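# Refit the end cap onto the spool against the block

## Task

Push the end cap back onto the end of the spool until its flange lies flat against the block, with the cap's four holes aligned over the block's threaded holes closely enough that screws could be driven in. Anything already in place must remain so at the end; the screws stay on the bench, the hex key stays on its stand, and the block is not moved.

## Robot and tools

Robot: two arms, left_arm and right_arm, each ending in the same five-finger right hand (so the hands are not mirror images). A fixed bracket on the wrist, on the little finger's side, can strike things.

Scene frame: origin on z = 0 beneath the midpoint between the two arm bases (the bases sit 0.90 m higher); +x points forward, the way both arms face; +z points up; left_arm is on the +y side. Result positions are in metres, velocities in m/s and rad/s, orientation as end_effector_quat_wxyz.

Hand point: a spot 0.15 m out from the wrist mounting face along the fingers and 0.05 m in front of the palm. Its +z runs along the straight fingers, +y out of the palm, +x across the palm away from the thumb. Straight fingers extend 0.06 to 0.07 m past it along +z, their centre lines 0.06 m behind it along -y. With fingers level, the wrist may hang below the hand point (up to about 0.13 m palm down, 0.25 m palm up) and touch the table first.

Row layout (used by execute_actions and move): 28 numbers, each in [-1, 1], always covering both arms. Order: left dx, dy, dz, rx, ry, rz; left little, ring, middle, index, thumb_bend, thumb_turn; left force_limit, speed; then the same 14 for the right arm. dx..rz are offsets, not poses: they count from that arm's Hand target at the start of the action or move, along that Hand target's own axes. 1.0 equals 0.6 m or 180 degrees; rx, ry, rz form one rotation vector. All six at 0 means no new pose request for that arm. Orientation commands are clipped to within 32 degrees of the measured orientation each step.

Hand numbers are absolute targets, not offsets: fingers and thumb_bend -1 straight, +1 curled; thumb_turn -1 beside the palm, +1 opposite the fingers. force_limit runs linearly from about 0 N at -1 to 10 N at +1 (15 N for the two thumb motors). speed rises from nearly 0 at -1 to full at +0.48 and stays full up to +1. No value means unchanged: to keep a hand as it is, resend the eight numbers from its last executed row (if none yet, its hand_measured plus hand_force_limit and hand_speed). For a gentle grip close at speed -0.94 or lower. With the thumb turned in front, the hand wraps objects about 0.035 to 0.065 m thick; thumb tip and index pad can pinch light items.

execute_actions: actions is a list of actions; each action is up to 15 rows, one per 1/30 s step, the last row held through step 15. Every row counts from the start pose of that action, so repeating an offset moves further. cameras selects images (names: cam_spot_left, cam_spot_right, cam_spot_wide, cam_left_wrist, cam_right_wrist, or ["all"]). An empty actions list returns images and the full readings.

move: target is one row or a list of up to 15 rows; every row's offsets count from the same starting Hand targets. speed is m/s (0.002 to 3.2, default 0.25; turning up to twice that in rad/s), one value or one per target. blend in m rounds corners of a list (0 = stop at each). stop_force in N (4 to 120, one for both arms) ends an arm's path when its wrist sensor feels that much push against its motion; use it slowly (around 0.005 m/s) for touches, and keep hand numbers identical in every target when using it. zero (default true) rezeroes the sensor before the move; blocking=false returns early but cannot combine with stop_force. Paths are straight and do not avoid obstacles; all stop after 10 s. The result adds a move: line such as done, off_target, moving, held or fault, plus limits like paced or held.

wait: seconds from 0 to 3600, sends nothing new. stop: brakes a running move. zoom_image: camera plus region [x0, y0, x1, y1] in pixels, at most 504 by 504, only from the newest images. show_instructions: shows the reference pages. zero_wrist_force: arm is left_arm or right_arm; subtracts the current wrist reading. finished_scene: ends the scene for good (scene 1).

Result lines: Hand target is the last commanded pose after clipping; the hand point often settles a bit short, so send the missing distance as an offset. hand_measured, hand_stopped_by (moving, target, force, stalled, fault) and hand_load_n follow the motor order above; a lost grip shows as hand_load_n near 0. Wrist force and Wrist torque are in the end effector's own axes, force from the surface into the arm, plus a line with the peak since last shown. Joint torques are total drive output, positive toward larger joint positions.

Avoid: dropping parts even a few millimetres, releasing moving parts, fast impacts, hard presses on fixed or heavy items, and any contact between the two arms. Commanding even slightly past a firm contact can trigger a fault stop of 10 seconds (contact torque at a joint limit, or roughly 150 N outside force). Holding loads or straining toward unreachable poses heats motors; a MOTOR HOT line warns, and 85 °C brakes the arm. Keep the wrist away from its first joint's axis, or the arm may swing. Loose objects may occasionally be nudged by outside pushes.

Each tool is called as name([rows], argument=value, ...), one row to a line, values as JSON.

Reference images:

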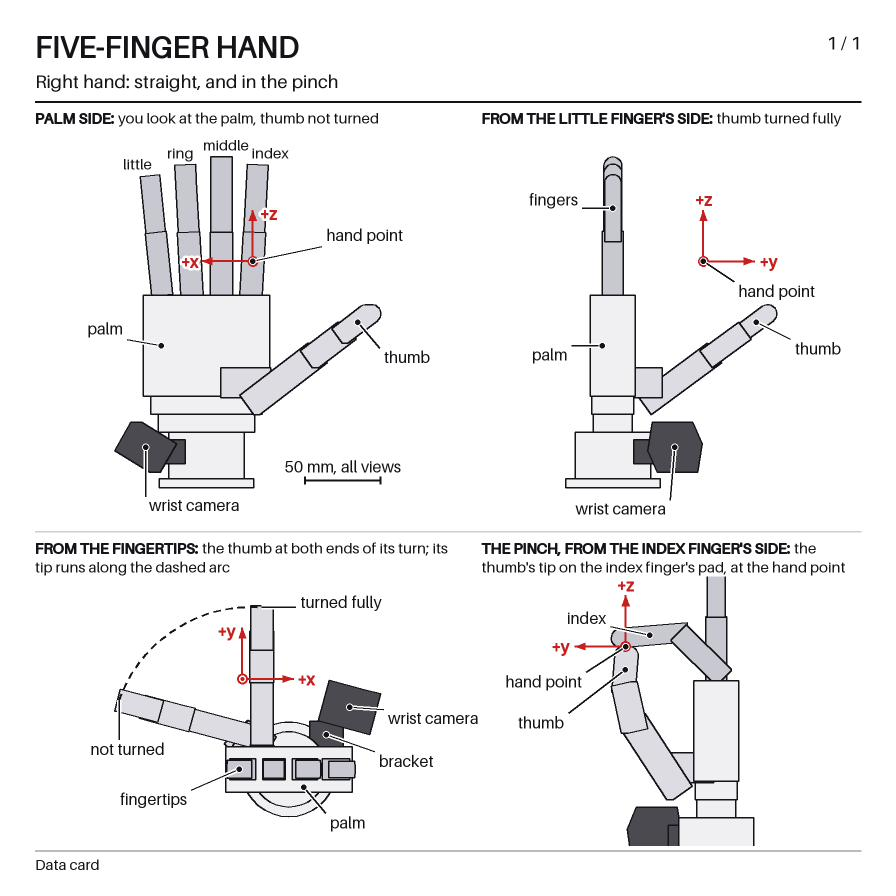

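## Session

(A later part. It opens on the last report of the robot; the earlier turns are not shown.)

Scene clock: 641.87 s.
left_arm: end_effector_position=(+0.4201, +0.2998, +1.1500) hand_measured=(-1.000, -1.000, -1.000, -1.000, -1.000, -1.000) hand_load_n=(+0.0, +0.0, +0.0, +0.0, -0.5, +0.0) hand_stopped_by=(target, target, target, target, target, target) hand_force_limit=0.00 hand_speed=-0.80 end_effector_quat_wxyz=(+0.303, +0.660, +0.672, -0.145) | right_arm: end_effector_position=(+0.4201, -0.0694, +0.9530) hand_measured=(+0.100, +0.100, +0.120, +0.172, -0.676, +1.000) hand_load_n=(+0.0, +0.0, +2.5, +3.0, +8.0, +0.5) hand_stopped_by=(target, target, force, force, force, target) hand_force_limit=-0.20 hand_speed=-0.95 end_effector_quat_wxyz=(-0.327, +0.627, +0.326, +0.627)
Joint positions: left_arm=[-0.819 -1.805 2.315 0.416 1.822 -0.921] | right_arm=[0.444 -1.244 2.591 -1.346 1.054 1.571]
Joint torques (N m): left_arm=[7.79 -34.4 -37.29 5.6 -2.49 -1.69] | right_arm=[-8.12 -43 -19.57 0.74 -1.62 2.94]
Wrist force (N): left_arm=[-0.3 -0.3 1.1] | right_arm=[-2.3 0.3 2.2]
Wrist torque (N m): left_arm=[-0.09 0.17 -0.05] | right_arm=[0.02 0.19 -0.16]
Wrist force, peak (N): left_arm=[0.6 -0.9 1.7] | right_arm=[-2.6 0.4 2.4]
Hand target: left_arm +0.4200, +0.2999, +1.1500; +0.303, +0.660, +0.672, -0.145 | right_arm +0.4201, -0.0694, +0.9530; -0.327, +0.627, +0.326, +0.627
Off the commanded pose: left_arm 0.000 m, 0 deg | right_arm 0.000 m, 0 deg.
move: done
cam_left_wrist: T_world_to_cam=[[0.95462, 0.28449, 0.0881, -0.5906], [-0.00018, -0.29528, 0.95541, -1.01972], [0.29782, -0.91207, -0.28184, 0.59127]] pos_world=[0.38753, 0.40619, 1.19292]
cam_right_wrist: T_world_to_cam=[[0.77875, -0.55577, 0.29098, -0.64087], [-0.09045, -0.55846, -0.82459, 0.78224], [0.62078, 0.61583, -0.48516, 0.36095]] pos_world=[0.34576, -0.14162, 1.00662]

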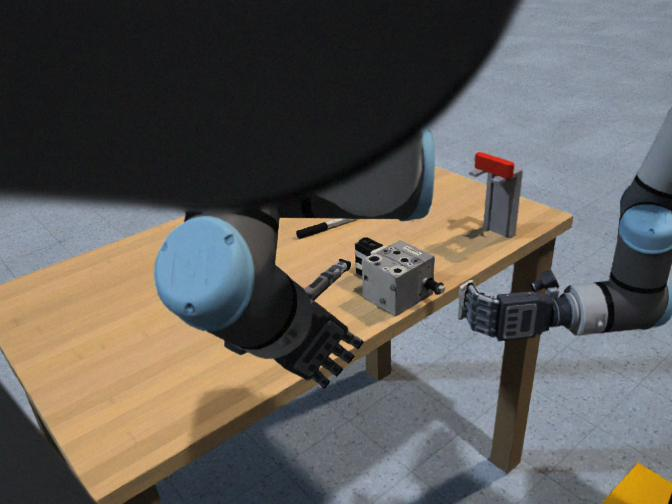

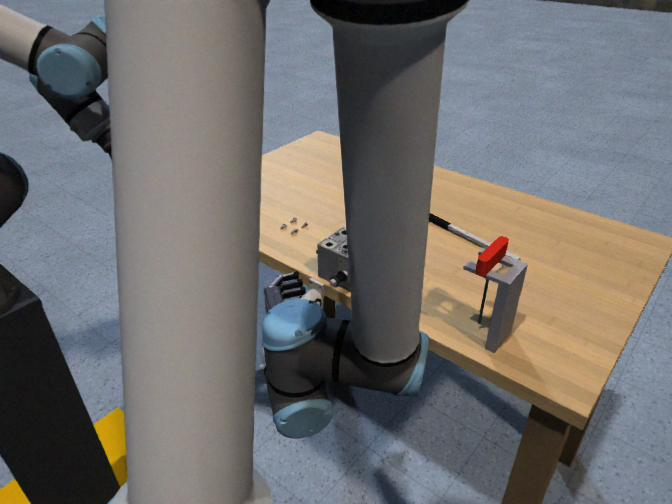

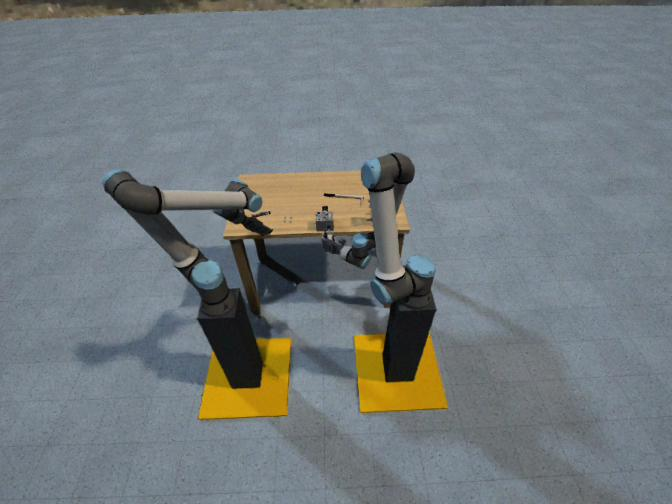

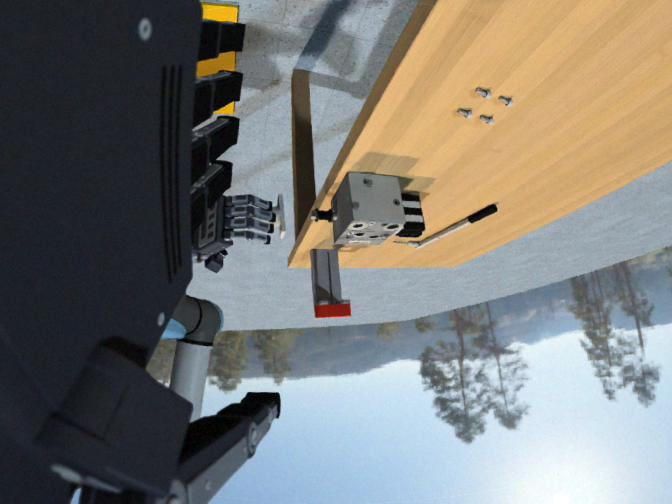

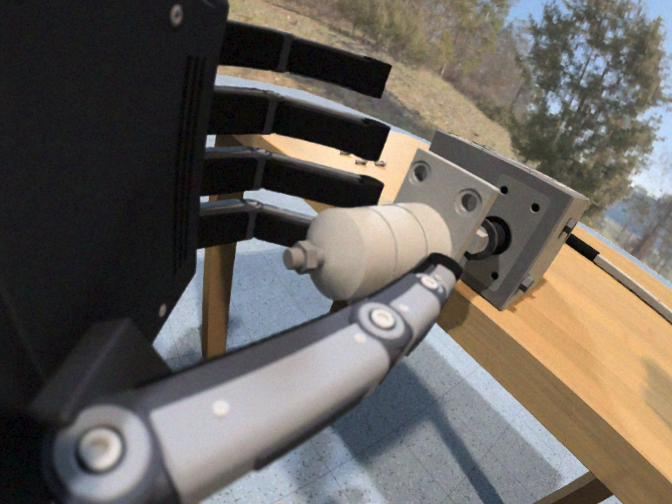

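zoom_image(camera="cam_right_wrist", region=[380, 110, 600, 320])

zoom_image(camera="cam_left_wrist", region=[200, 160, 430, 290])

Scaled by 2.291 from the camera's image (finer frame: 960x720).

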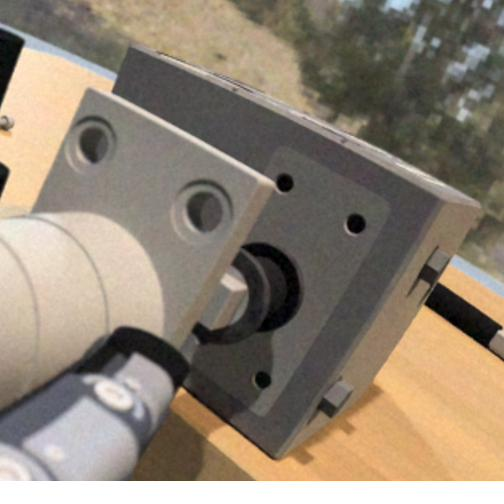

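Scaled by 2.191 from the camera's image (finer frame: 960x720).

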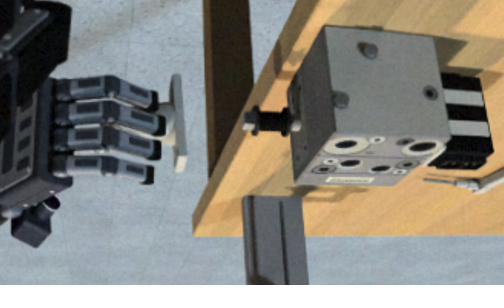

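zoom_image(camera="cam_right_wrist", region=[400, 140, 510, 250])

zoom_image(camera="cam_right_wrist", region=[450, 160, 570, 300])

Scaled by 4.582 from the camera's image (finer frame: 960x720).

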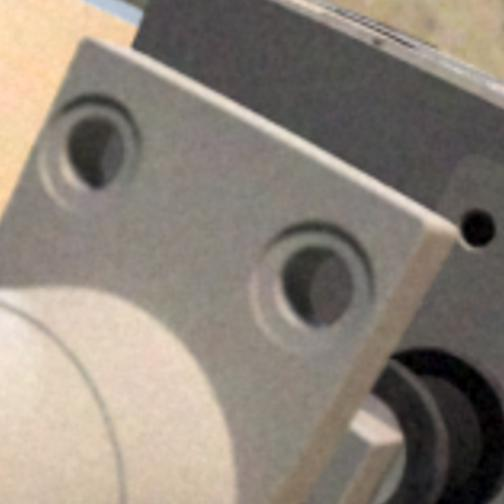

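Scaled by 3.600 from the camera's image (finer frame: 960x720).

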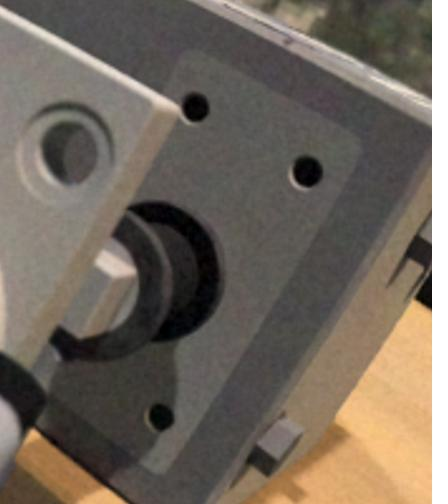

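move(target=[-0.127,0.0068,0.4082,0,0,0,-1,-1,-1,-1,-1,-1,0,-0.8,-0.0043,0.0375,0.0337,0,0,0,0.1,0.1,0.31,0.41,-0.09,1,-0.2,-0.95], speed=0.06, cameras=["cam_left_wrist", "cam_right_wrist"])

zoom_image(camera="cam_left_wrist", region=[240, 140, 500, 330])

zoom_image(camera="cam_right_wrist", region=[400, 130, 580, 310])

Scene clock: 669.77 s.
left_arm: end_effector_position=(+0.4729, +0.0933, +1.0070) hand_measured=(-1.000, -1.000, -1.000, -1.000, -1.000, -1.000) hand_load_n=(+0.0, +0.0, +0.0, +0.0, +0.0, +0.0) hand_stopped_by=(target, target, target, target, target, target) hand_force_limit=0.00 hand_speed=-0.80 end_effector_quat_wxyz=(+0.304, +0.660, +0.672, -0.145) end_effector_velocity=(-0.001, +0.002, +0.003) end_effector_angular_velocity=(-0.001, -0.001, -0.001) | right_arm: end_effector_position=(+0.4502, -0.0657, +0.9504) hand_measured=(+0.100, +0.100, +0.120, +0.172, -0.676, +1.000) hand_load_n=(+0.0, +0.0, +2.5, +3.5, +8.0, +1.0) hand_stopped_by=(target, target, force, force, force, target) hand_force_limit=-0.20 hand_speed=-0.95 end_effector_quat_wxyz=(-0.327, +0.627, +0.326, +0.627)
Joint positions: left_arm=[-1.055 -1.363 2.194 0.061 1.677 -1.11] | right_arm=[0.416 -1.22 2.548 -1.328 1.027 1.571]
Joint velocities: left_arm=[0.001 -0.008 0.002 0.004 0.001 0.002] | right_arm=[within noise]
Joint torques (N m): left_arm=[7.64 -67.46 -15.32 5.17 0.9 1.44] | right_arm=[-5.05 -39.14 -17.44 -0.08 -1.32 -2.02]
Wrist force (N): left_arm=[-0.3 -0.4 1.1] | right_arm=[-2.3 0.9 1.8]
Wrist torque (N m): left_arm=[-0.07 0.18 -0.06] | right_arm=[0.13 0.19 -0.13]
Wrist force, peak (N): left_arm=[0.0 -0.3 1.9] | right_arm=[-2.7 0.6 2.4]
Hand target: left_arm +0.4727, +0.0936, +1.0069; +0.303, +0.660, +0.672, -0.145 | right_arm +0.4501, -0.0657, +0.9504; -0.327, +0.627, +0.326, +0.627
Off the commanded pose: left_arm 0.000 m, 0 deg | right_arm 0.000 m, 0 deg.
move: done
cam_left_wrist: T_world_to_cam=[[0.95453, 0.28473, 0.08831, -0.5698], [-0.00039, -0.29506, 0.95548, -0.94408], [0.29811, -0.91207, -0.28153, 0.34648]] pos_world=[0.44023, 0.19969, 1.04992]
cam_right_wrist: T_world_to_cam=[[0.77877, -0.55578, 0.2909, -0.6614], [-0.0906, -0.55851, -0.82454, 0.78481], [0.62073, 0.61577, -0.4853, 0.33899]] pos_world=[0.37576, -0.13802, 1.00402]

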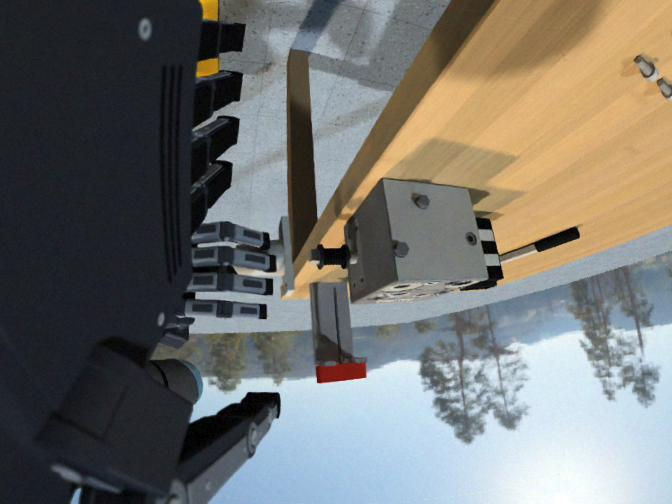

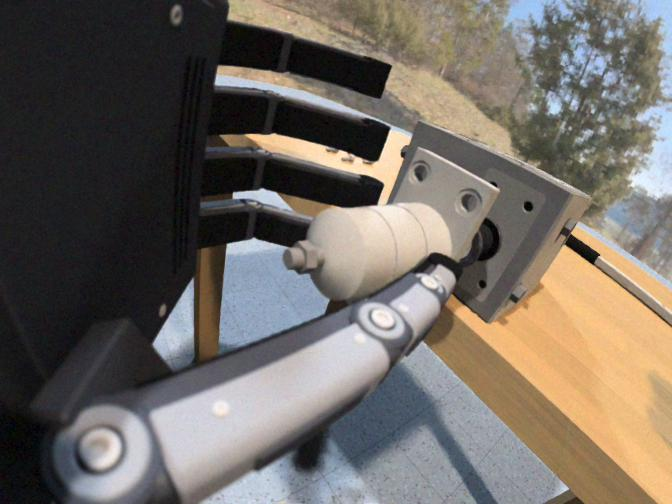

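Scaled by 1.938 from the camera's image (finer frame: 960x720).

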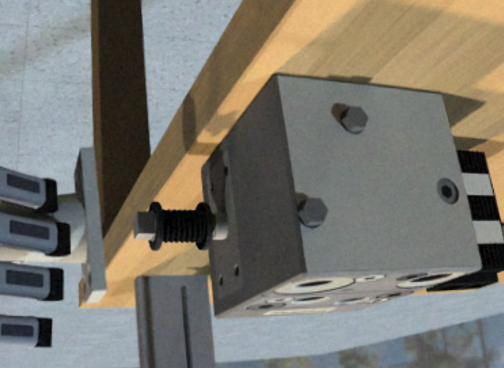

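Scaled by 2.800 from the camera's image (finer frame: 960x720).

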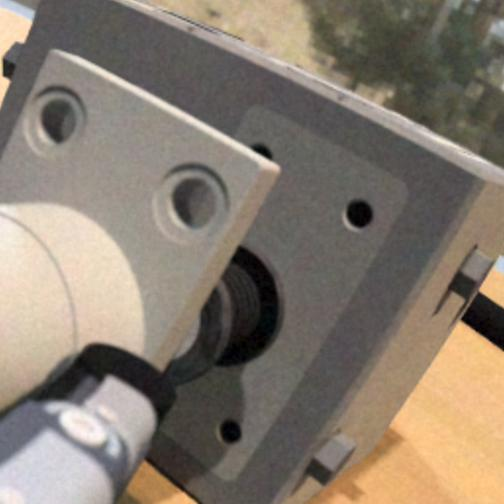

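zoom_image(camera="cam_left_wrist", region=[260, 200, 360, 300])

zoom_image(camera="cam_left_wrist", region=[330, 170, 450, 310])

Scaled by 5.040 from the camera's image (finer frame: 960x720).

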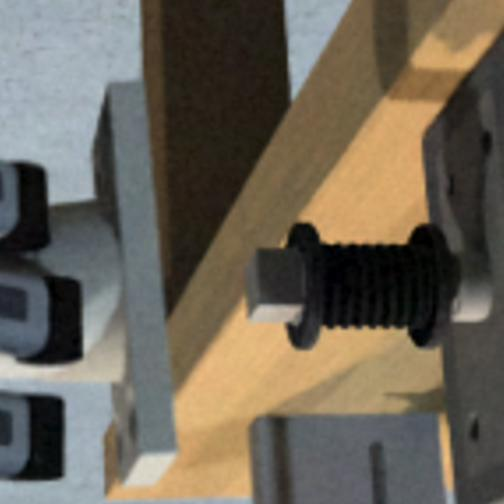

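Scaled by 3.600 from the camera's image (finer frame: 960x720).

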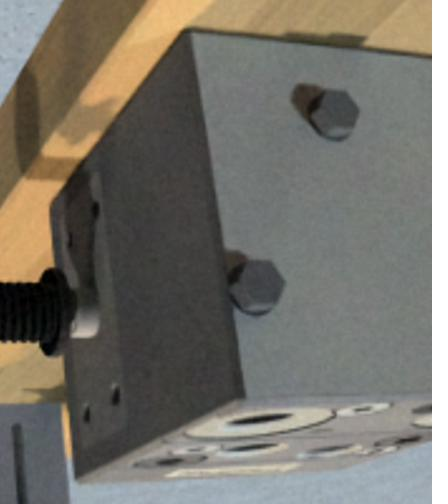

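zoom_image(camera="cam_right_wrist", region=[400, 140, 500, 240])

zoom_image(camera="cam_right_wrist", region=[470, 150, 590, 310])

Scaled by 5.040 from the camera's image (finer frame: 960x720).

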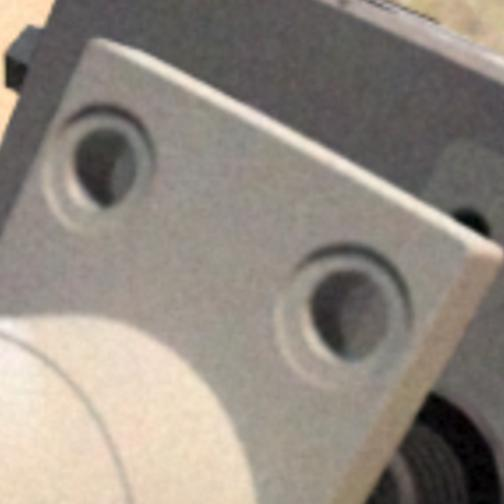

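Scaled by 3.150 from the camera's image (finer frame: 960x720).

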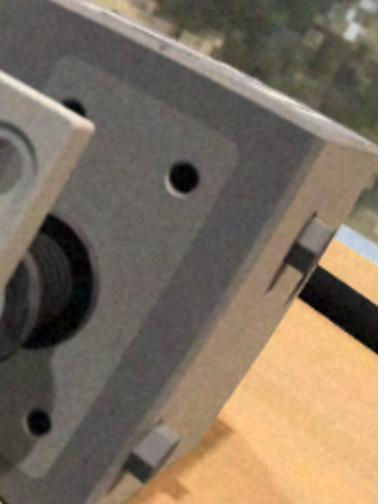

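move(target=[0,0,0,0,0,0,-1,-1,-1,-1,-1,-1,0,-0.8,-0.0035,0.0002,-0.0003,0.0022,0.0039,-0.0155,0.1,0.1,0.31,0.41,-0.09,1,-0.2,-0.95], speed=0.03, cameras=["cam_left_wrist", "cam_right_wrist"])

zoom_image(camera="cam_left_wrist", region=[260, 200, 360, 300])

zoom_image(camera="cam_right_wrist", region=[400, 130, 560, 290])

Scene clock: 699.70 s.
left_arm: end_effector_position=(+0.4727, +0.0936, +1.0069) hand_measured=(-1.000, -1.000, -1.000, -1.000, -1.000, -1.000) hand_load_n=(+0.0, +0.0, +0.0, +0.0, +0.0, +0.0) hand_stopped_by=(target, target, target, target, target, target) hand_force_limit=0.00 hand_speed=-0.80 end_effector_quat_wxyz=(+0.303, +0.660, +0.672, -0.145) | right_arm: end_effector_position=(+0.4501, -0.0660, +0.9483) hand_measured=(+0.100, +0.100, +0.120, +0.172, -0.676, +1.000) hand_load_n=(+0.0, +0.0, +2.5, +3.5, +8.0, +0.5) hand_stopped_by=(target, target, force, force, force, target) hand_force_limit=-0.20 hand_speed=-0.95 end_effector_quat_wxyz=(-0.315, +0.614, +0.342, +0.637)
Joint positions: left_arm=[-1.054 -1.363 2.194 0.061 1.677 -1.11] | right_arm=[0.413 -1.198 2.554 -1.37 1.016 1.53]
Joint torques (N m): left_arm=[6.7 -67.26 -14.43 5.61 2.23 1.9] | right_arm=[-9.74 -47.93 -4.37 1.78 -0.44 2.21]
Wrist force (N): left_arm=[0.0 -0.1 1.0] | right_arm=[-2.3 0.1 2.1]
Wrist torque (N m): left_arm=[-0.01 0.13 -0.05] | right_arm=[0.02 0.20 0.05]
Wrist force, peak (N): left_arm=[-0.2 -0.3 1.5] | right_arm=[-2.7 0.4 2.2]
Hand target: left_arm +0.4727, +0.0936, +1.0069; +0.303, +0.660, +0.672, -0.145 | right_arm +0.4501, -0.0660, +0.9483; -0.316, +0.614, +0.342, +0.637
Off the commanded pose: left_arm 0.000 m, 0 deg | right_arm 0.000 m, 0 deg.
move: done
cam_left_wrist: T_world_to_cam=[[0.95456, 0.28466, 0.08823, -0.56969], [-0.00021, -0.29542, 0.95537, -0.94389], [0.29802, -0.91197, -0.28194, 0.34723]] pos_world=[0.44013, 0.19999, 1.04992]
cam_right_wrist: T_world_to_cam=[[0.76779, -0.54468, 0.33737, -0.69927], [-0.04778, -0.57377, -0.81762, 0.75614], [0.63891, 0.61165, -0.46656, 0.31191]] pos_world=[0.37374, -0.13781, 0.99967]

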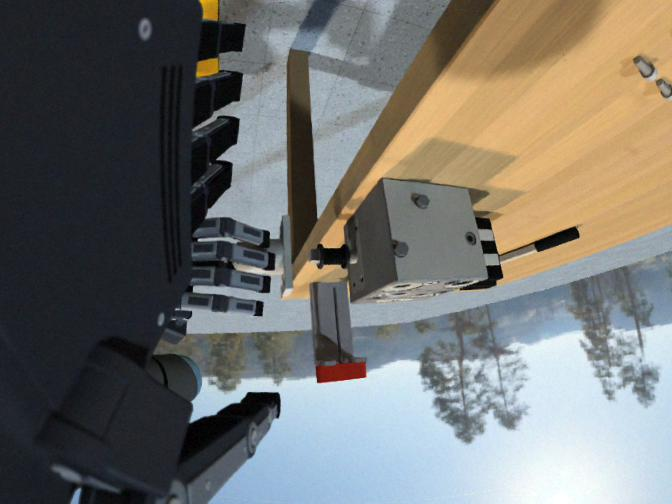

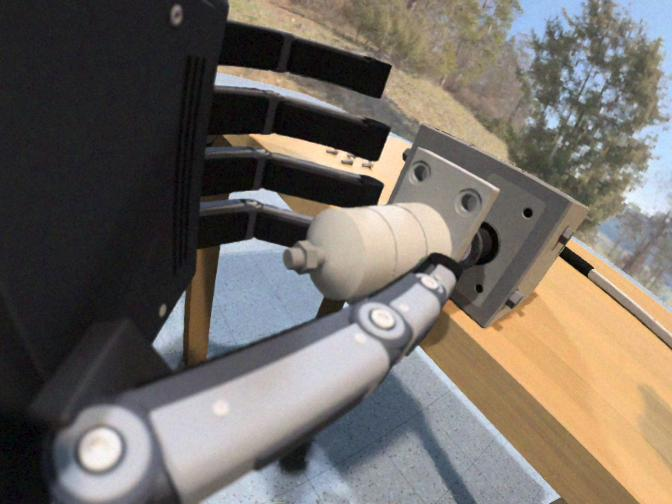

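Scaled by 5.040 from the camera's image (finer frame: 960x720).

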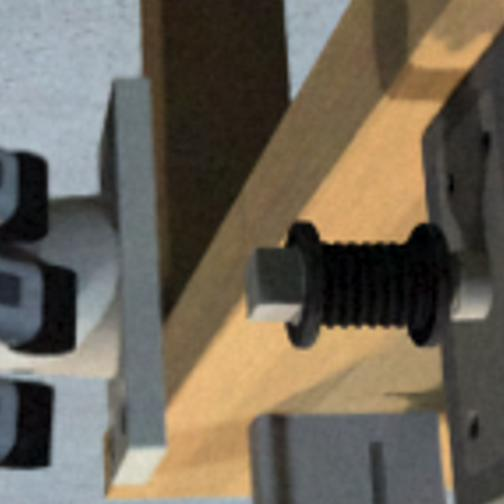

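Scaled by 3.150 from the camera's image (finer frame: 960x720).

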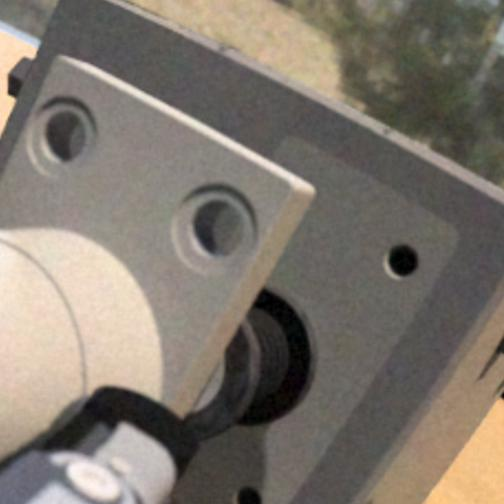

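move(target=[0,0,0,0,0,0,-1,-1,-1,-1,-1,-1,0,-0.8,-0.0015,0.0272,0.0192,0,0,0,0.1,0.1,0.31,0.41,-0.09,1,-0.2,-0.95], speed=0.02, cameras=["cam_left_wrist", "cam_right_wrist"])

zoom_image(camera="cam_left_wrist", region=[270, 200, 370, 300])

zoom_image(camera="cam_right_wrist", region=[400, 150, 540, 290])

Scene clock: 716.20 s.
left_arm: end_effector_position=(+0.4727, +0.0936, +1.0069) hand_measured=(-1.000, -1.000, -1.000, -1.000, -1.000, -1.000) hand_load_n=(+0.0, +0.0, +0.0, +0.0, +0.0, +0.0) hand_stopped_by=(target, target, target, target, target, target) hand_force_limit=0.00 hand_speed=-0.80 end_effector_quat_wxyz=(+0.303, +0.660, +0.672, -0.145) | right_arm: end_effector_position=(+0.4703, -0.0657, +0.9483) hand_measured=(+0.100, +0.100, +0.120, +0.172, -0.676, +1.000) hand_load_n=(+0.0, +0.0, +2.5, +3.0, +7.5, +1.0) hand_stopped_by=(target, target, force, force, force, target) hand_force_limit=-0.20 hand_speed=-0.95 end_effector_quat_wxyz=(-0.316, +0.614, +0.342, +0.637)
Joint positions: left_arm=[-1.054 -1.363 2.194 0.061 1.677 -1.11] | right_arm=[0.392 -1.189 2.527 -1.352 0.995 1.53]
Joint torques (N m): left_arm=[6.49 -66.12 -14.79 5.63 2.4 2.06] | right_arm=[5.27 -43.66 -7.45 -1.9 0.69 3.24]
Wrist force (N): left_arm=[0.1 -0.1 1.1] | right_arm=[-2.3 0.5 1.6]
Wrist torque (N m): left_arm=[-0.02 0.12 -0.05] | right_arm=[0.08 0.21 -0.10]
Wrist force, peak (N): left_arm=[0.1 0.1 1.7] | right_arm=[-2.6 0.4 2.4]
Hand target: left_arm +0.4727, +0.0936, +1.0069; +0.303, +0.660, +0.672, -0.145 | right_arm +0.4701, -0.0657, +0.9483; -0.316, +0.614, +0.342, +0.637
Off the commanded pose: left_arm 0.000 m, 0 deg | right_arm 0.000 m, 0 deg.
move: done
cam_left_wrist: T_world_to_cam=[[0.95456, 0.28466, 0.08823, -0.56969], [-0.00021, -0.29542, 0.95537, -0.94389], [0.29802, -0.91197, -0.28194, 0.34723]] pos_world=[0.44013, 0.19999, 1.04992]
cam_right_wrist: T_world_to_cam=[[0.76787, -0.54478, 0.33704, -0.71439], [-0.04813, -0.5737, -0.81765, 0.7574], [0.6388, 0.61163, -0.46675, 0.29911]] pos_world=[0.39394, -0.13761, 0.99967]

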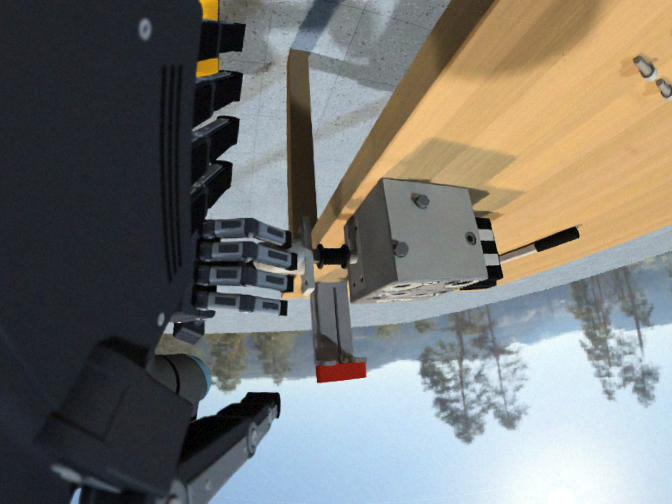

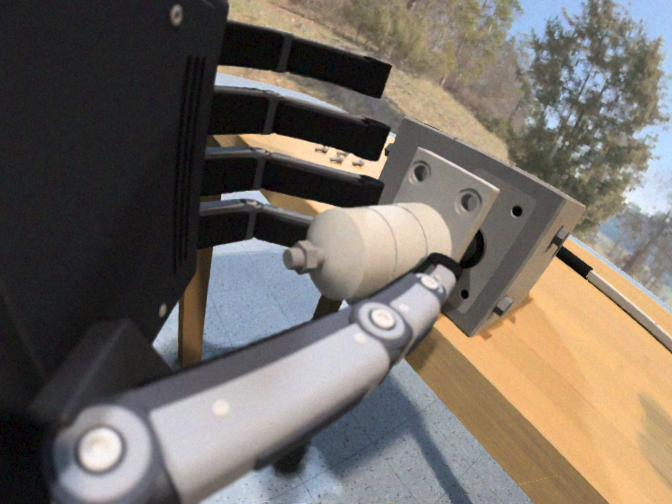

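Scaled by 5.040 from the camera's image (finer frame: 960x720).

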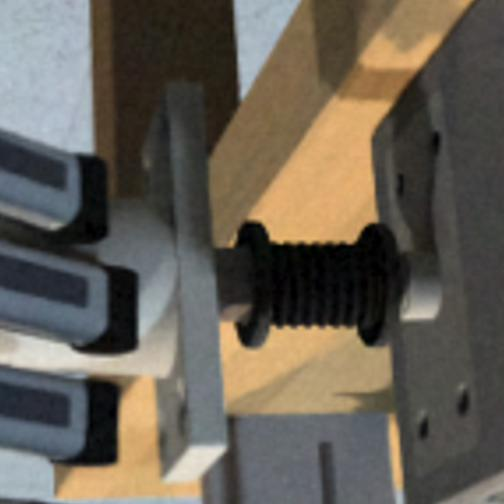

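Scaled by 3.600 from the camera's image (finer frame: 960x720).

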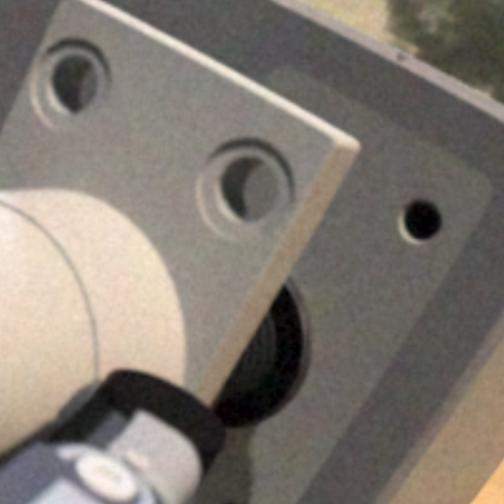

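move(target=[0,0,0,0,0,0,-1,-1,-1,-1,-1,-1,0,-0.8,-0.0015,0.0272,0.0192,0,0,0,0.1,0.1,0.31,0.41,-0.09,1,-0.2,-0.95], speed=0.012, stop_force=5, cameras=["cam_left_wrist", "cam_right_wrist"])

zoom_image(camera="cam_left_wrist", region=[290, 200, 390, 300])

zoom_image(camera="cam_right_wrist", region=[400, 150, 540, 290])

Scene clock: 723.13 s.
left_arm: end_effector_position=(+0.4727, +0.0936, +1.0069) hand_measured=(-1.000, -1.000, -1.000, -1.000, -1.000, -1.000) hand_load_n=(+0.0, +0.0, +0.0, +0.0, +0.5, +0.0) hand_stopped_by=(target, target, target, target, target, target) hand_force_limit=0.00 hand_speed=-0.80 end_effector_quat_wxyz=(+0.303, +0.660, +0.672, -0.145) | right_arm: end_effector_position=(+0.4805, -0.0656, +0.9483) hand_measured=(+0.100, +0.100, +0.120, +0.172, -0.676, +1.000) hand_load_n=(+0.0, +0.0, +3.0, +3.5, +8.0, +0.5) hand_stopped_by=(target, target, force, force, force, target) hand_force_limit=-0.20 hand_speed=-0.95 end_effector_quat_wxyz=(-0.316, +0.614, +0.342, +0.637)
Joint positions: left_arm=[-1.054 -1.363 2.194 0.061 1.677 -1.11] | right_arm=[0.381 -1.183 2.514 -1.344 0.985 1.531]
Joint torques (N m): left_arm=[8.09 -65.89 -14.53 5.62 2.1 1.38] | right_arm=[10.59 -47.96 -1.42 -5.26 1.51 2.26]
Wrist force (N): left_arm=[-0.2 -0.2 0.9] | right_arm=[-2.2 0.1 1.3]
Wrist torque (N m): left_arm=[-0.02 0.18 -0.07] | right_arm=[0.05 0.22 -0.17]
Wrist force, peak (N): left_arm=[-0.2 0.1 1.7] | right_arm=[-2.0 -4.9 -1.5]
Hand target: left_arm +0.4727, +0.0936, +1.0069; +0.303, +0.660, +0.672, -0.145 | right_arm +0.4805, -0.0656, +0.9483; -0.316, +0.614, +0.342, +0.637 (not the last commanded pose)
Off the commanded pose: left_arm 0.000 m, 0 deg | right_arm 0.010 m, 0 deg.
move: contact (right_arm)
cam_left_wrist: T_world_to_cam=[[0.95456, 0.28466, 0.08823, -0.56969], [-0.00021, -0.29542, 0.95537, -0.94389], [0.29802, -0.91197, -0.28194, 0.34723]] pos_world=[0.44013, 0.19999, 1.04992]
cam_right_wrist: T_world_to_cam=[[0.76792, -0.54477, 0.33694, -0.72209], [-0.04819, -0.57366, -0.81768, 0.758], [0.63874, 0.61167, -0.46677, 0.29259]] pos_world=[0.40414, -0.13751, 0.99967]

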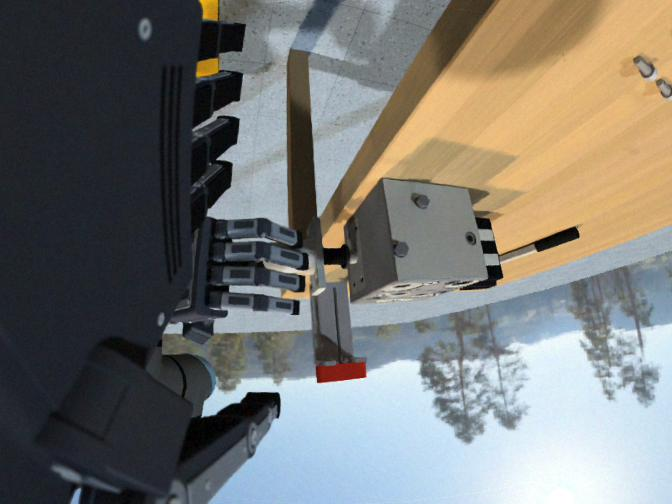

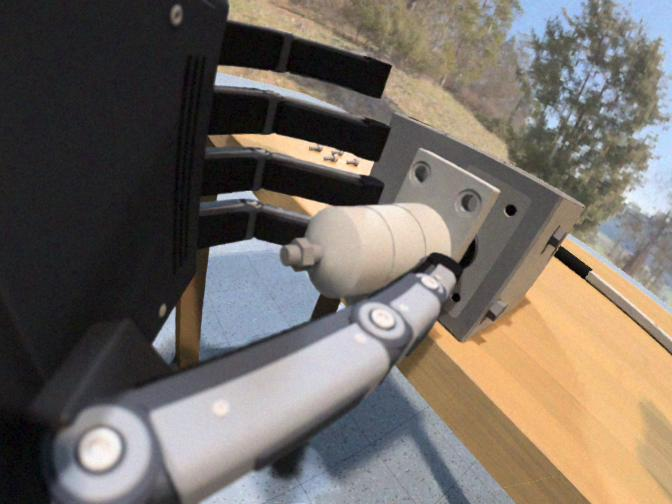

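Scaled by 5.040 from the camera's image (finer frame: 960x720).

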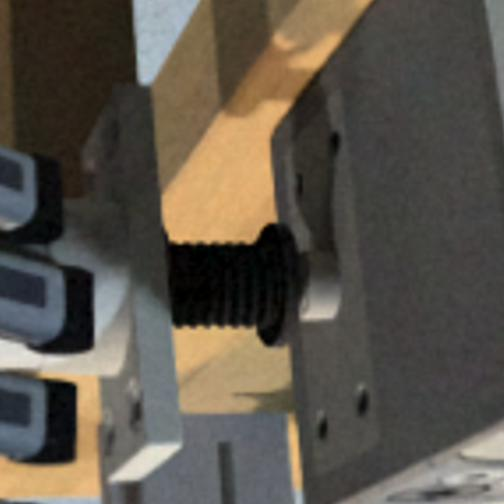

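Scaled by 3.600 from the camera's image (finer frame: 960x720).

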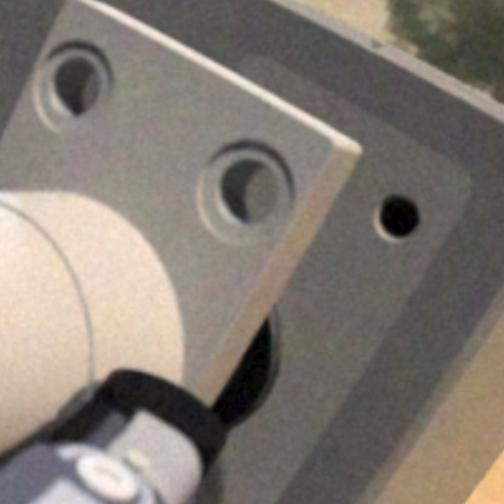

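move(target=[0,0,0,0,0,0,-1,-1,-1,-1,-1,-1,0,-0.8,-0.0001,0.0014,0.0009,0,0,0,0.1,0.1,0.31,0.41,-0.09,1,-0.2,-0.95], speed=0.005)

wait(seconds=0.5)

wait(seconds=0.5)

Scene clock: 732.70 s.
left_arm: end_effector_position=(+0.4727, +0.0936, +1.0069) hand_measured=(-1.000, -1.000, -1.000, -1.000, -1.000, -1.000) hand_load_n=(+0.0, +0.0, +0.5, +0.5, +0.0, +0.0) hand_stopped_by=(target, target, target, target, target, target) hand_force_limit=0.00 hand_speed=-0.80 end_effector_quat_wxyz=(+0.303, +0.660, +0.672, -0.145) | right_arm: end_effector_position=(+0.4815, -0.0656, +0.9483) hand_measured=(+0.100, +0.100, +0.120, +0.172, -0.676, +1.000) hand_load_n=(+0.0, +0.0, +2.5, +4.0, +7.5, +0.0) hand_stopped_by=(target, target, force, force, force, target) hand_force_limit=-0.20 hand_speed=-0.95 end_effector_quat_wxyz=(-0.316, +0.614, +0.342, +0.637)
Joint positions: left_arm=[-1.054 -1.363 2.194 0.061 1.677 -1.11] | right_arm=[0.38 -1.183 2.512 -1.343 0.983 1.531]
Joint torques (N m): left_arm=[6.19 -65.35 -14.96 5.89 2.1 1.7] | right_arm=[-16.45 -32.2 -29.12 0.01 -0.43 0.56]
Wrist force (N): left_arm=[-0.4 -0.2 1.4] | right_arm=[-1.6 -2.7 -2.5]
Wrist torque (N m): left_arm=[-0.05 0.19 -0.08] | right_arm=[-0.12 0.27 -0.22]
Wrist force, peak (N): left_arm=[-0.3 -0.3 1.5] | right_arm=[-1.7 -5.5 -2.9]
Hand target: left_arm +0.4727, +0.0936, +1.0069; +0.303, +0.660, +0.672, -0.145 | right_arm +0.4815, -0.0657, +0.9483; -0.316, +0.614, +0.342, +0.637
Off the commanded pose: left_arm 0.000 m, 0 deg | right_arm 0.000 m, 0 deg.
move: done

Scene clock: 733.20 s.
left_arm: end_effector_position=(+0.4727, +0.0936, +1.0069) hand_measured=(-1.000, -1.000, -1.000, -1.000, -1.000, -1.000) hand_load_n=(+0.0, +0.0, +0.0, +0.0, +0.0, +0.0) hand_stopped_by=(target, target, target, target, target, target) hand_force_limit=0.00 hand_speed=-0.80 end_effector_quat_wxyz=(+0.303, +0.660, +0.672, -0.145) | right_arm: end_effector_position=(+0.4815, -0.0657, +0.9483) hand_measured=(+0.100, +0.100, +0.120, +0.172, -0.676, +1.000) hand_load_n=(+0.0, +0.0, +3.0, +4.0, +8.0, +0.0) hand_stopped_by=(target, target, force, force, force, target) hand_force_limit=-0.20 hand_speed=-0.95 end_effector_quat_wxyz=(-0.316, +0.614, +0.342, +0.637)
Joint positions: left_arm=[-1.054 -1.363 2.194 0.061 1.677 -1.11] | right_arm=[0.38 -1.183 2.512 -1.343 0.983 1.531]
Joint torques (N m): left_arm=[5.63 -65.69 -15.34 5.72 2.42 2.02] | right_arm=[-15.08 -31.37 -29.36 0.28 1.74 1.14]
Wrist force (N): left_arm=[0.2 -0.5 1.2] | right_arm=[-1.4 -2.8 -2.4]
Wrist torque (N m): left_arm=[-0.08 0.11 -0.06] | right_arm=[-0.07 0.25 -0.21]
Wrist force, peak (N): left_arm=[-0.2 -0.2 1.5] | right_arm=[-1.4 -2.9 -3.1]
Hand target: left_arm +0.4727, +0.0936, +1.0069; +0.303, +0.660, +0.672, -0.145 | right_arm +0.4815, -0.0657, +0.9483; -0.316, +0.614, +0.342, +0.637
Off the commanded pose: left_arm 0.000 m, 0 deg | right_arm 0.000 m, 0 deg.
wait: 0.50 s; at rest by 0.17 s

Scene clock: 733.70 s.
left_arm: end_effector_position=(+0.4727, +0.0936, +1.0069) hand_measured=(-1.000, -1.000, -1.000, -1.000, -1.000, -1.000) hand_load_n=(+0.0, +0.0, +0.0, +0.0, +0.0, +0.0) hand_stopped_by=(target, target, target, target, target, target) hand_force_limit=0.00 hand_speed=-0.80 end_effector_quat_wxyz=(+0.303, +0.660, +0.672, -0.145) | right_arm: end_effector_position=(+0.4815, -0.0657, +0.9483) hand_measured=(+0.100, +0.100, +0.120, +0.172, -0.676, +1.000) hand_load_n=(+0.0, +0.0, +2.5, +4.0, +8.0, +0.0) hand_stopped_by=(target, target, force, force, force, target) hand_force_limit=-0.20 hand_speed=-0.95 end_effector_quat_wxyz=(-0.316, +0.614, +0.342, +0.637)
Joint positions: left_arm=[-1.054 -1.363 2.194 0.061 1.677 -1.11] | right_arm=[0.38 -1.183 2.512 -1.343 0.983 1.531]
Joint torques (N m): left_arm=[7.3 -65.36 -14.21 5.7 1.98 1.67] | right_arm=[-17.89 -31.16 -29.25 0.1 2.11 1.99]
Wrist force (N): left_arm=[-0.1 -0.3 1.1] | right_arm=[-1.4 -3.2 -2.6]
Wrist torque (N m): left_arm=[-0.04 0.16 -0.07] | right_arm=[-0.10 0.25 -0.22]
Wrist force, peak (N): left_arm=[0.2 -0.1 1.4] | right_arm=[-1.5 -3.3 -2.7]
Hand target: left_arm +0.4727, +0.0936, +1.0069; +0.303, +0.660, +0.672, -0.145 | right_arm +0.4815, -0.0657, +0.9483; -0.316, +0.614, +0.342, +0.637
Off the commanded pose: left_arm 0.000 m, 0 deg | right_arm 0.000 m, 0 deg.
wait: 0.50 s; at rest by 0.17 s

move([
  [0,0,0,0,0,0,-1,-1,-1,-1,-1,-1,0,-0.8,0.0001,-0.0014,-0.0009,0,0,0,0.1,0.1,0.31,0.41,-0.09,1,-0.2,-0.95],
  [0,0,0,0,0,0,-1,-1,-1,-1,-1,-1,0,-0.8,0.0010,-0.0010,-0.0015,0,0,0,0.1,0.1,0.31,0.41,-0.09,1,-0.2,-0.95],
  [0,0,0,0,0,0,-1,-1,-1,-1,-1,-1,0,-0.8,0.0010,0.0011,-0.0001,0,0,0,0.1,0.1,0.31,0.41,-0.09,1,-0.2,-0.95],
], speed=0.005)

wait(seconds=0.5)

Scene clock: 740.17 s.
left_arm: end_effector_position=(+0.4727, +0.0936, +1.0069) hand_measured=(-1.000, -1.000, -1.000, -1.000, -1.000, -1.000) hand_load_n=(+0.0, +0.0, +0.0, +0.0, +0.0, +0.0) hand_stopped_by=(target, target, target, target, target, target) hand_force_limit=0.00 hand_speed=-0.80 end_effector_quat_wxyz=(+0.303, +0.660, +0.672, -0.145) | right_arm: end_effector_position=(+0.4820, -0.0661, +0.9489) hand_measured=(+0.100, +0.100, +0.120, +0.172, -0.676, +1.000) hand_load_n=(+0.0, +0.0, +2.5, +3.5, +8.0, +1.0) hand_stopped_by=(target, target, force, force, force, target) hand_force_limit=-0.20 hand_speed=-0.95 end_effector_quat_wxyz=(-0.316, +0.614, +0.342, +0.637)
Joint positions: left_arm=[-1.054 -1.363 2.194 0.061 1.677 -1.11] | right_arm=[0.379 -1.185 2.512 -1.341 0.982 1.531]
Joint torques (N m): left_arm=[6.47 -65.71 -13.45 5.65 1.83 1.56] | right_arm=[-8.49 -32.25 -23.94 0.1 -1.93 3.28]
Wrist force (N): left_arm=[-0.4 -0.1 1.1] | right_arm=[-2.3 0.8 1.5]
Wrist torque (N m): left_arm=[-0.02 0.20 -0.08] | right_arm=[0.12 0.22 -0.16]
Wrist force, peak (N): left_arm=[0.1 -0.2 1.6] | right_arm=[-1.6 -3.4 -2.7]
Hand target: left_arm +0.4727, +0.0936, +1.0069; +0.303, +0.660, +0.672, -0.145 | right_arm +0.4820, -0.0661, +0.9489; -0.316, +0.614, +0.342, +0.637
Off the commanded pose: left_arm 0.000 m, 0 deg | right_arm 0.000 m, 0 deg.
move: done

Scene clock: 740.67 s.
left_arm: end_effector_position=(+0.4727, +0.0936, +1.0069) hand_measured=(-1.000, -1.000, -1.000, -1.000, -1.000, -1.000) hand_load_n=(+0.0, +0.0, +0.0, +0.0, +0.0, +0.0) hand_stopped_by=(target, target, target, target, target, target) hand_force_limit=0.00 hand_speed=-0.80 end_effector_quat_wxyz=(+0.303, +0.660, +0.672, -0.145) | right_arm: end_effector_position=(+0.4820, -0.0661, +0.9489) hand_measured=(+0.100, +0.100, +0.120, +0.172, -0.676, +1.000) hand_load_n=(+0.0, +0.0, +2.5, +4.0, +8.5, +1.0) hand_stopped_by=(target, target, force, force, force, target) hand_force_limit=-0.20 hand_speed=-0.95 end_effector_quat_wxyz=(-0.316, +0.614, +0.342, +0.637)
Joint positions: left_arm=[-1.054 -1.363 2.194 0.061 1.677 -1.11] | right_arm=[0.379 -1.185 2.512 -1.341 0.982 1.531]
Joint torques (N m): left_arm=[6.04 -66.38 -14.6 5.65 2.02 1.42] | right_arm=[-3.28 -29.22 -22.43 -1.83 0.42 3.22]
Wrist force (N): left_arm=[-0.1 -0.3 1.3] | right_arm=[-2.2 0.3 1.7]
Wrist torque (N m): left_arm=[-0.05 0.15 -0.07] | right_arm=[0.03 0.19 -0.16]
Wrist force, peak (N): left_arm=[0.4 -0.3 1.7] | right_arm=[-2.5 0.4 1.7]
Hand target: left_arm +0.4727, +0.0936, +1.0069; +0.303, +0.660, +0.672, -0.145 | right_arm +0.4820, -0.0661, +0.9489; -0.316, +0.614, +0.342, +0.637
Off the commanded pose: left_arm 0.000 m, 0 deg | right_arm 0.000 m, 0 deg.
wait: 0.50 s; at rest by 0.17 s

move(target=[0,0,0,0,0,0,-1,-1,-1,-1,-1,-1,0,-0.8,-0.0015,0.0274,0.0189,0,0,0,0.1,0.1,0.31,0.41,-0.09,1,-0.2,-0.95], speed=0.008, stop_force=4)

wait(seconds=0.5)

Scene clock: 745.30 s.
left_arm: end_effector_position=(+0.4727, +0.0936, +1.0069) hand_measured=(-1.000, -1.000, -1.000, -1.000, -1.000, -1.000) hand_load_n=(+0.0, +0.0, +0.0, +0.0, +0.0, +0.0) hand_stopped_by=(target, target, target, target, target, target) hand_force_limit=0.00 hand_speed=-0.80 end_effector_quat_wxyz=(+0.303, +0.660, +0.672, -0.145) | right_arm: end_effector_position=(+0.5020, -0.0661, +0.9489) hand_measured=(+0.100, +0.100, +0.122, +0.172, -0.676, +1.000) hand_load_n=(+0.0, +0.0, +0.5, +3.5, +8.0, +3.0) hand_stopped_by=(target, target, force, force, force, target) hand_force_limit=-0.20 hand_speed=-0.95 end_effector_quat_wxyz=(-0.316, +0.614, +0.342, +0.637)
Joint positions: left_arm=[-1.054 -1.363 2.194 0.061 1.677 -1.11] | right_arm=[0.359 -1.174 2.485 -1.324 0.963 1.531]
Joint torques (N m): left_arm=[5.7 -62.06 -14.31 5.94 1.86 1.3] | right_arm=[5.23 -50.11 -12.06 -6.17 0.3 2.29]
Wrist force (N): left_arm=[-0.1 -0.3 1.2] | right_arm=[-6.5 -0.1 -1.7]
Wrist torque (N m): left_arm=[-0.05 0.16 -0.07] | right_arm=[-0.03 0.31 -0.13]
Wrist force, peak (N): left_arm=[-0.3 -0.4 1.5] | right_arm=[-6.5 -0.1 -1.7]
Hand target: left_arm +0.4727, +0.0936, +1.0069; +0.303, +0.660, +0.672, -0.145 | right_arm +0.5020, -0.0661, +0.9489; -0.316, +0.614, +0.342, +0.637
Off the commanded pose: left_arm 0.000 m, 0 deg | right_arm 0.000 m, 0 deg.
move: done

Scene clock: 745.80 s.
left_arm: end_effector_position=(+0.4727, +0.0936, +1.0069) hand_measured=(-1.000, -1.000, -1.000, -1.000, -1.000, -1.000) hand_load_n=(+0.0, +0.0, +0.0, +0.0, +0.0, +0.0) hand_stopped_by=(target, target, target, target, target, target) hand_force_limit=0.00 hand_speed=-0.80 end_effector_quat_wxyz=(+0.303, +0.660, +0.672, -0.145) | right_arm: end_effector_position=(+0.5020, -0.0661, +0.9489) hand_measured=(+0.100, +0.100, +0.122, +0.172, -0.676, +1.000) hand_load_n=(+0.0, +0.0, +0.5, +3.5, +8.0, +3.0) hand_stopped_by=(target, target, force, force, force, target) hand_force_limit=-0.20 hand_speed=-0.95 end_effector_quat_wxyz=(-0.316, +0.614, +0.342, +0.637)
Joint positions: left_arm=[-1.054 -1.363 2.194 0.061 1.677 -1.11] | right_arm=[0.359 -1.174 2.485 -1.324 0.963 1.531]
Joint torques (N m): left_arm=[7.05 -64.9 -14.31 5.69 2.11 1.37] | right_arm=[5.24 -52.91 -8.87 -6.79 0.62 2.12]
Wrist force (N): left_arm=[-0.1 0.0 1.2] | right_arm=[-6.4 -0.1 -1.9]
Wrist torque (N m): left_arm=[-0.01 0.16 -0.06] | right_arm=[-0.02 0.29 -0.11]
Wrist force, peak (N): left_arm=[0.5 -0.4 1.3] | right_arm=[-6.4 -0.1 -1.9]
Hand target: left_arm +0.4727, +0.0936, +1.0069; +0.303, +0.660, +0.672, -0.145 | right_arm +0.5020, -0.0661, +0.9489; -0.316, +0.614, +0.342, +0.637
Off the commanded pose: left_arm 0.000 m, 0 deg | right_arm 0.000 m, 0 deg.
wait: 0.50 s; at rest by 0.17 s

move(target=[0,0,0,0,0,0,-1,-1,-1,-1,-1,-1,0,-0.8,-0.00084,0.00024,-0.00042,0,0,0,0.1,0.1,0.31,0.41,-0.09,1,-0.2,-0.95], speed=0.005, cameras=["cam_left_wrist", "cam_right_wrist"])

zoom_image(camera="cam_left_wrist", region=[300, 200, 400, 300])

zoom_image(camera="cam_right_wrist", region=[400, 150, 540, 290])

Scene clock: 750.83 s.
left_arm: end_effector_position=(+0.4727, +0.0936, +1.0069) hand_measured=(-1.000, -1.000, -1.000, -1.000, -1.000, -1.000) hand_load_n=(+0.0, +0.0, +0.0, +0.0, +0.0, +0.0) hand_stopped_by=(target, target, target, target, target, target) hand_force_limit=0.00 hand_speed=-0.80 end_effector_quat_wxyz=(+0.303, +0.660, +0.672, -0.145) | right_arm: end_effector_position=(+0.5020, -0.0663, +0.9485) hand_measured=(+0.100, +0.100, +0.122, +0.172, -0.676, +1.000) hand_load_n=(+0.0, +0.0, +1.0, +4.5, +8.0, +1.5) hand_stopped_by=(target, target, force, force, force, target) hand_force_limit=-0.20 hand_speed=-0.95 end_effector_quat_wxyz=(-0.316, +0.614, +0.342, +0.637)
Joint positions: left_arm=[-1.054 -1.363 2.194 0.061 1.677 -1.11] | right_arm=[0.359 -1.173 2.485 -1.326 0.962 1.531]
Joint torques (N m): left_arm=[6.81 -63.41 -14.55 5.57 1.75 1.66] | right_arm=[-13.8 -35.78 -2.65 -0.41 -2.74 -1.48]
Wrist force (N): left_arm=[0.2 0.0 1.1] | right_arm=[-3.5 0.3 0.7]
Wrist torque (N m): left_arm=[0.00 0.10 -0.04] | right_arm=[0.06 0.25 -0.16]
Wrist force, peak (N): left_arm=[-0.2 -0.6 1.5] | right_arm=[-6.5 0.1 -2.3]
Hand target: left_arm +0.4727, +0.0936, +1.0069; +0.303, +0.660, +0.672, -0.145 | right_arm +0.5020, -0.0664, +0.9484; -0.316, +0.614, +0.342, +0.637
Off the commanded pose: left_arm 0.000 m, 0 deg | right_arm 0.000 m, 0 deg.
move: done
cam_left_wrist: T_world_to_cam=[[0.95456, 0.28466, 0.08823, -0.56969], [-0.00021, -0.29542, 0.95537, -0.94389], [0.29802, -0.91197, -0.28194, 0.34723]] pos_world=[0.44013, 0.19999, 1.04992]
cam_right_wrist: T_world_to_cam=[[0.76789, -0.54472, 0.33709, -0.73918], [-0.04798, -0.57365, -0.81769, 0.75873], [0.63879, 0.61172, -0.46664, 0.27923]] pos_world=[0.42564, -0.13821, 0.99987]

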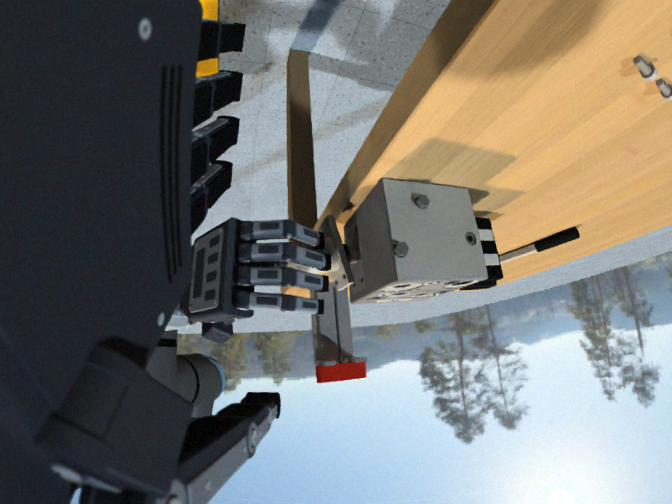

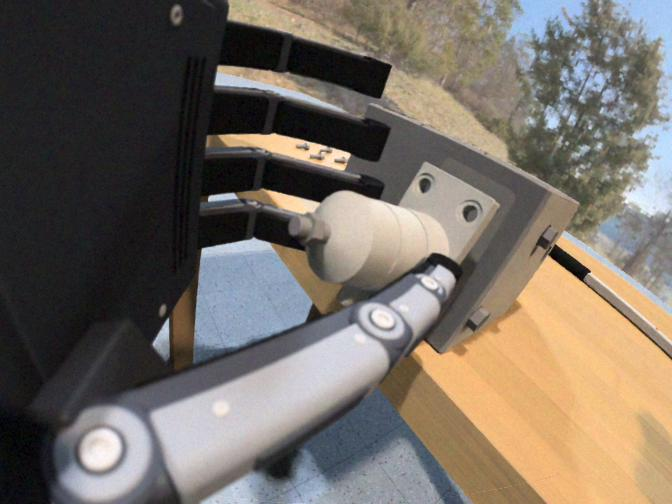

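Scaled by 5.040 from the camera's image (finer frame: 960x720).

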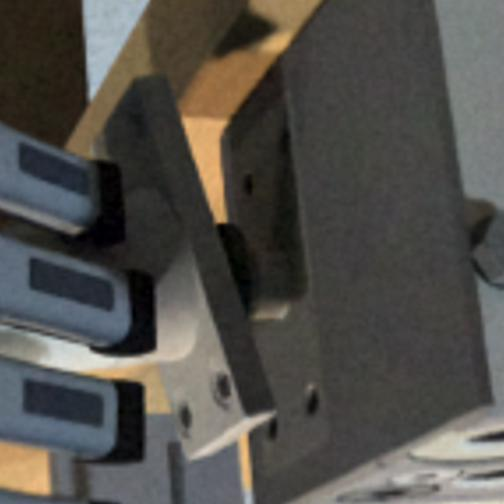

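Scaled by 3.600 from the camera's image (finer frame: 960x720).

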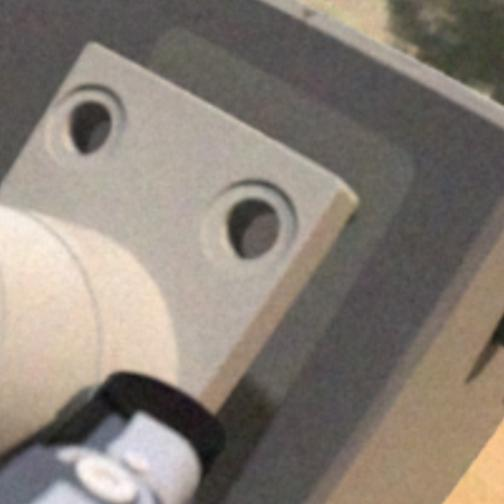

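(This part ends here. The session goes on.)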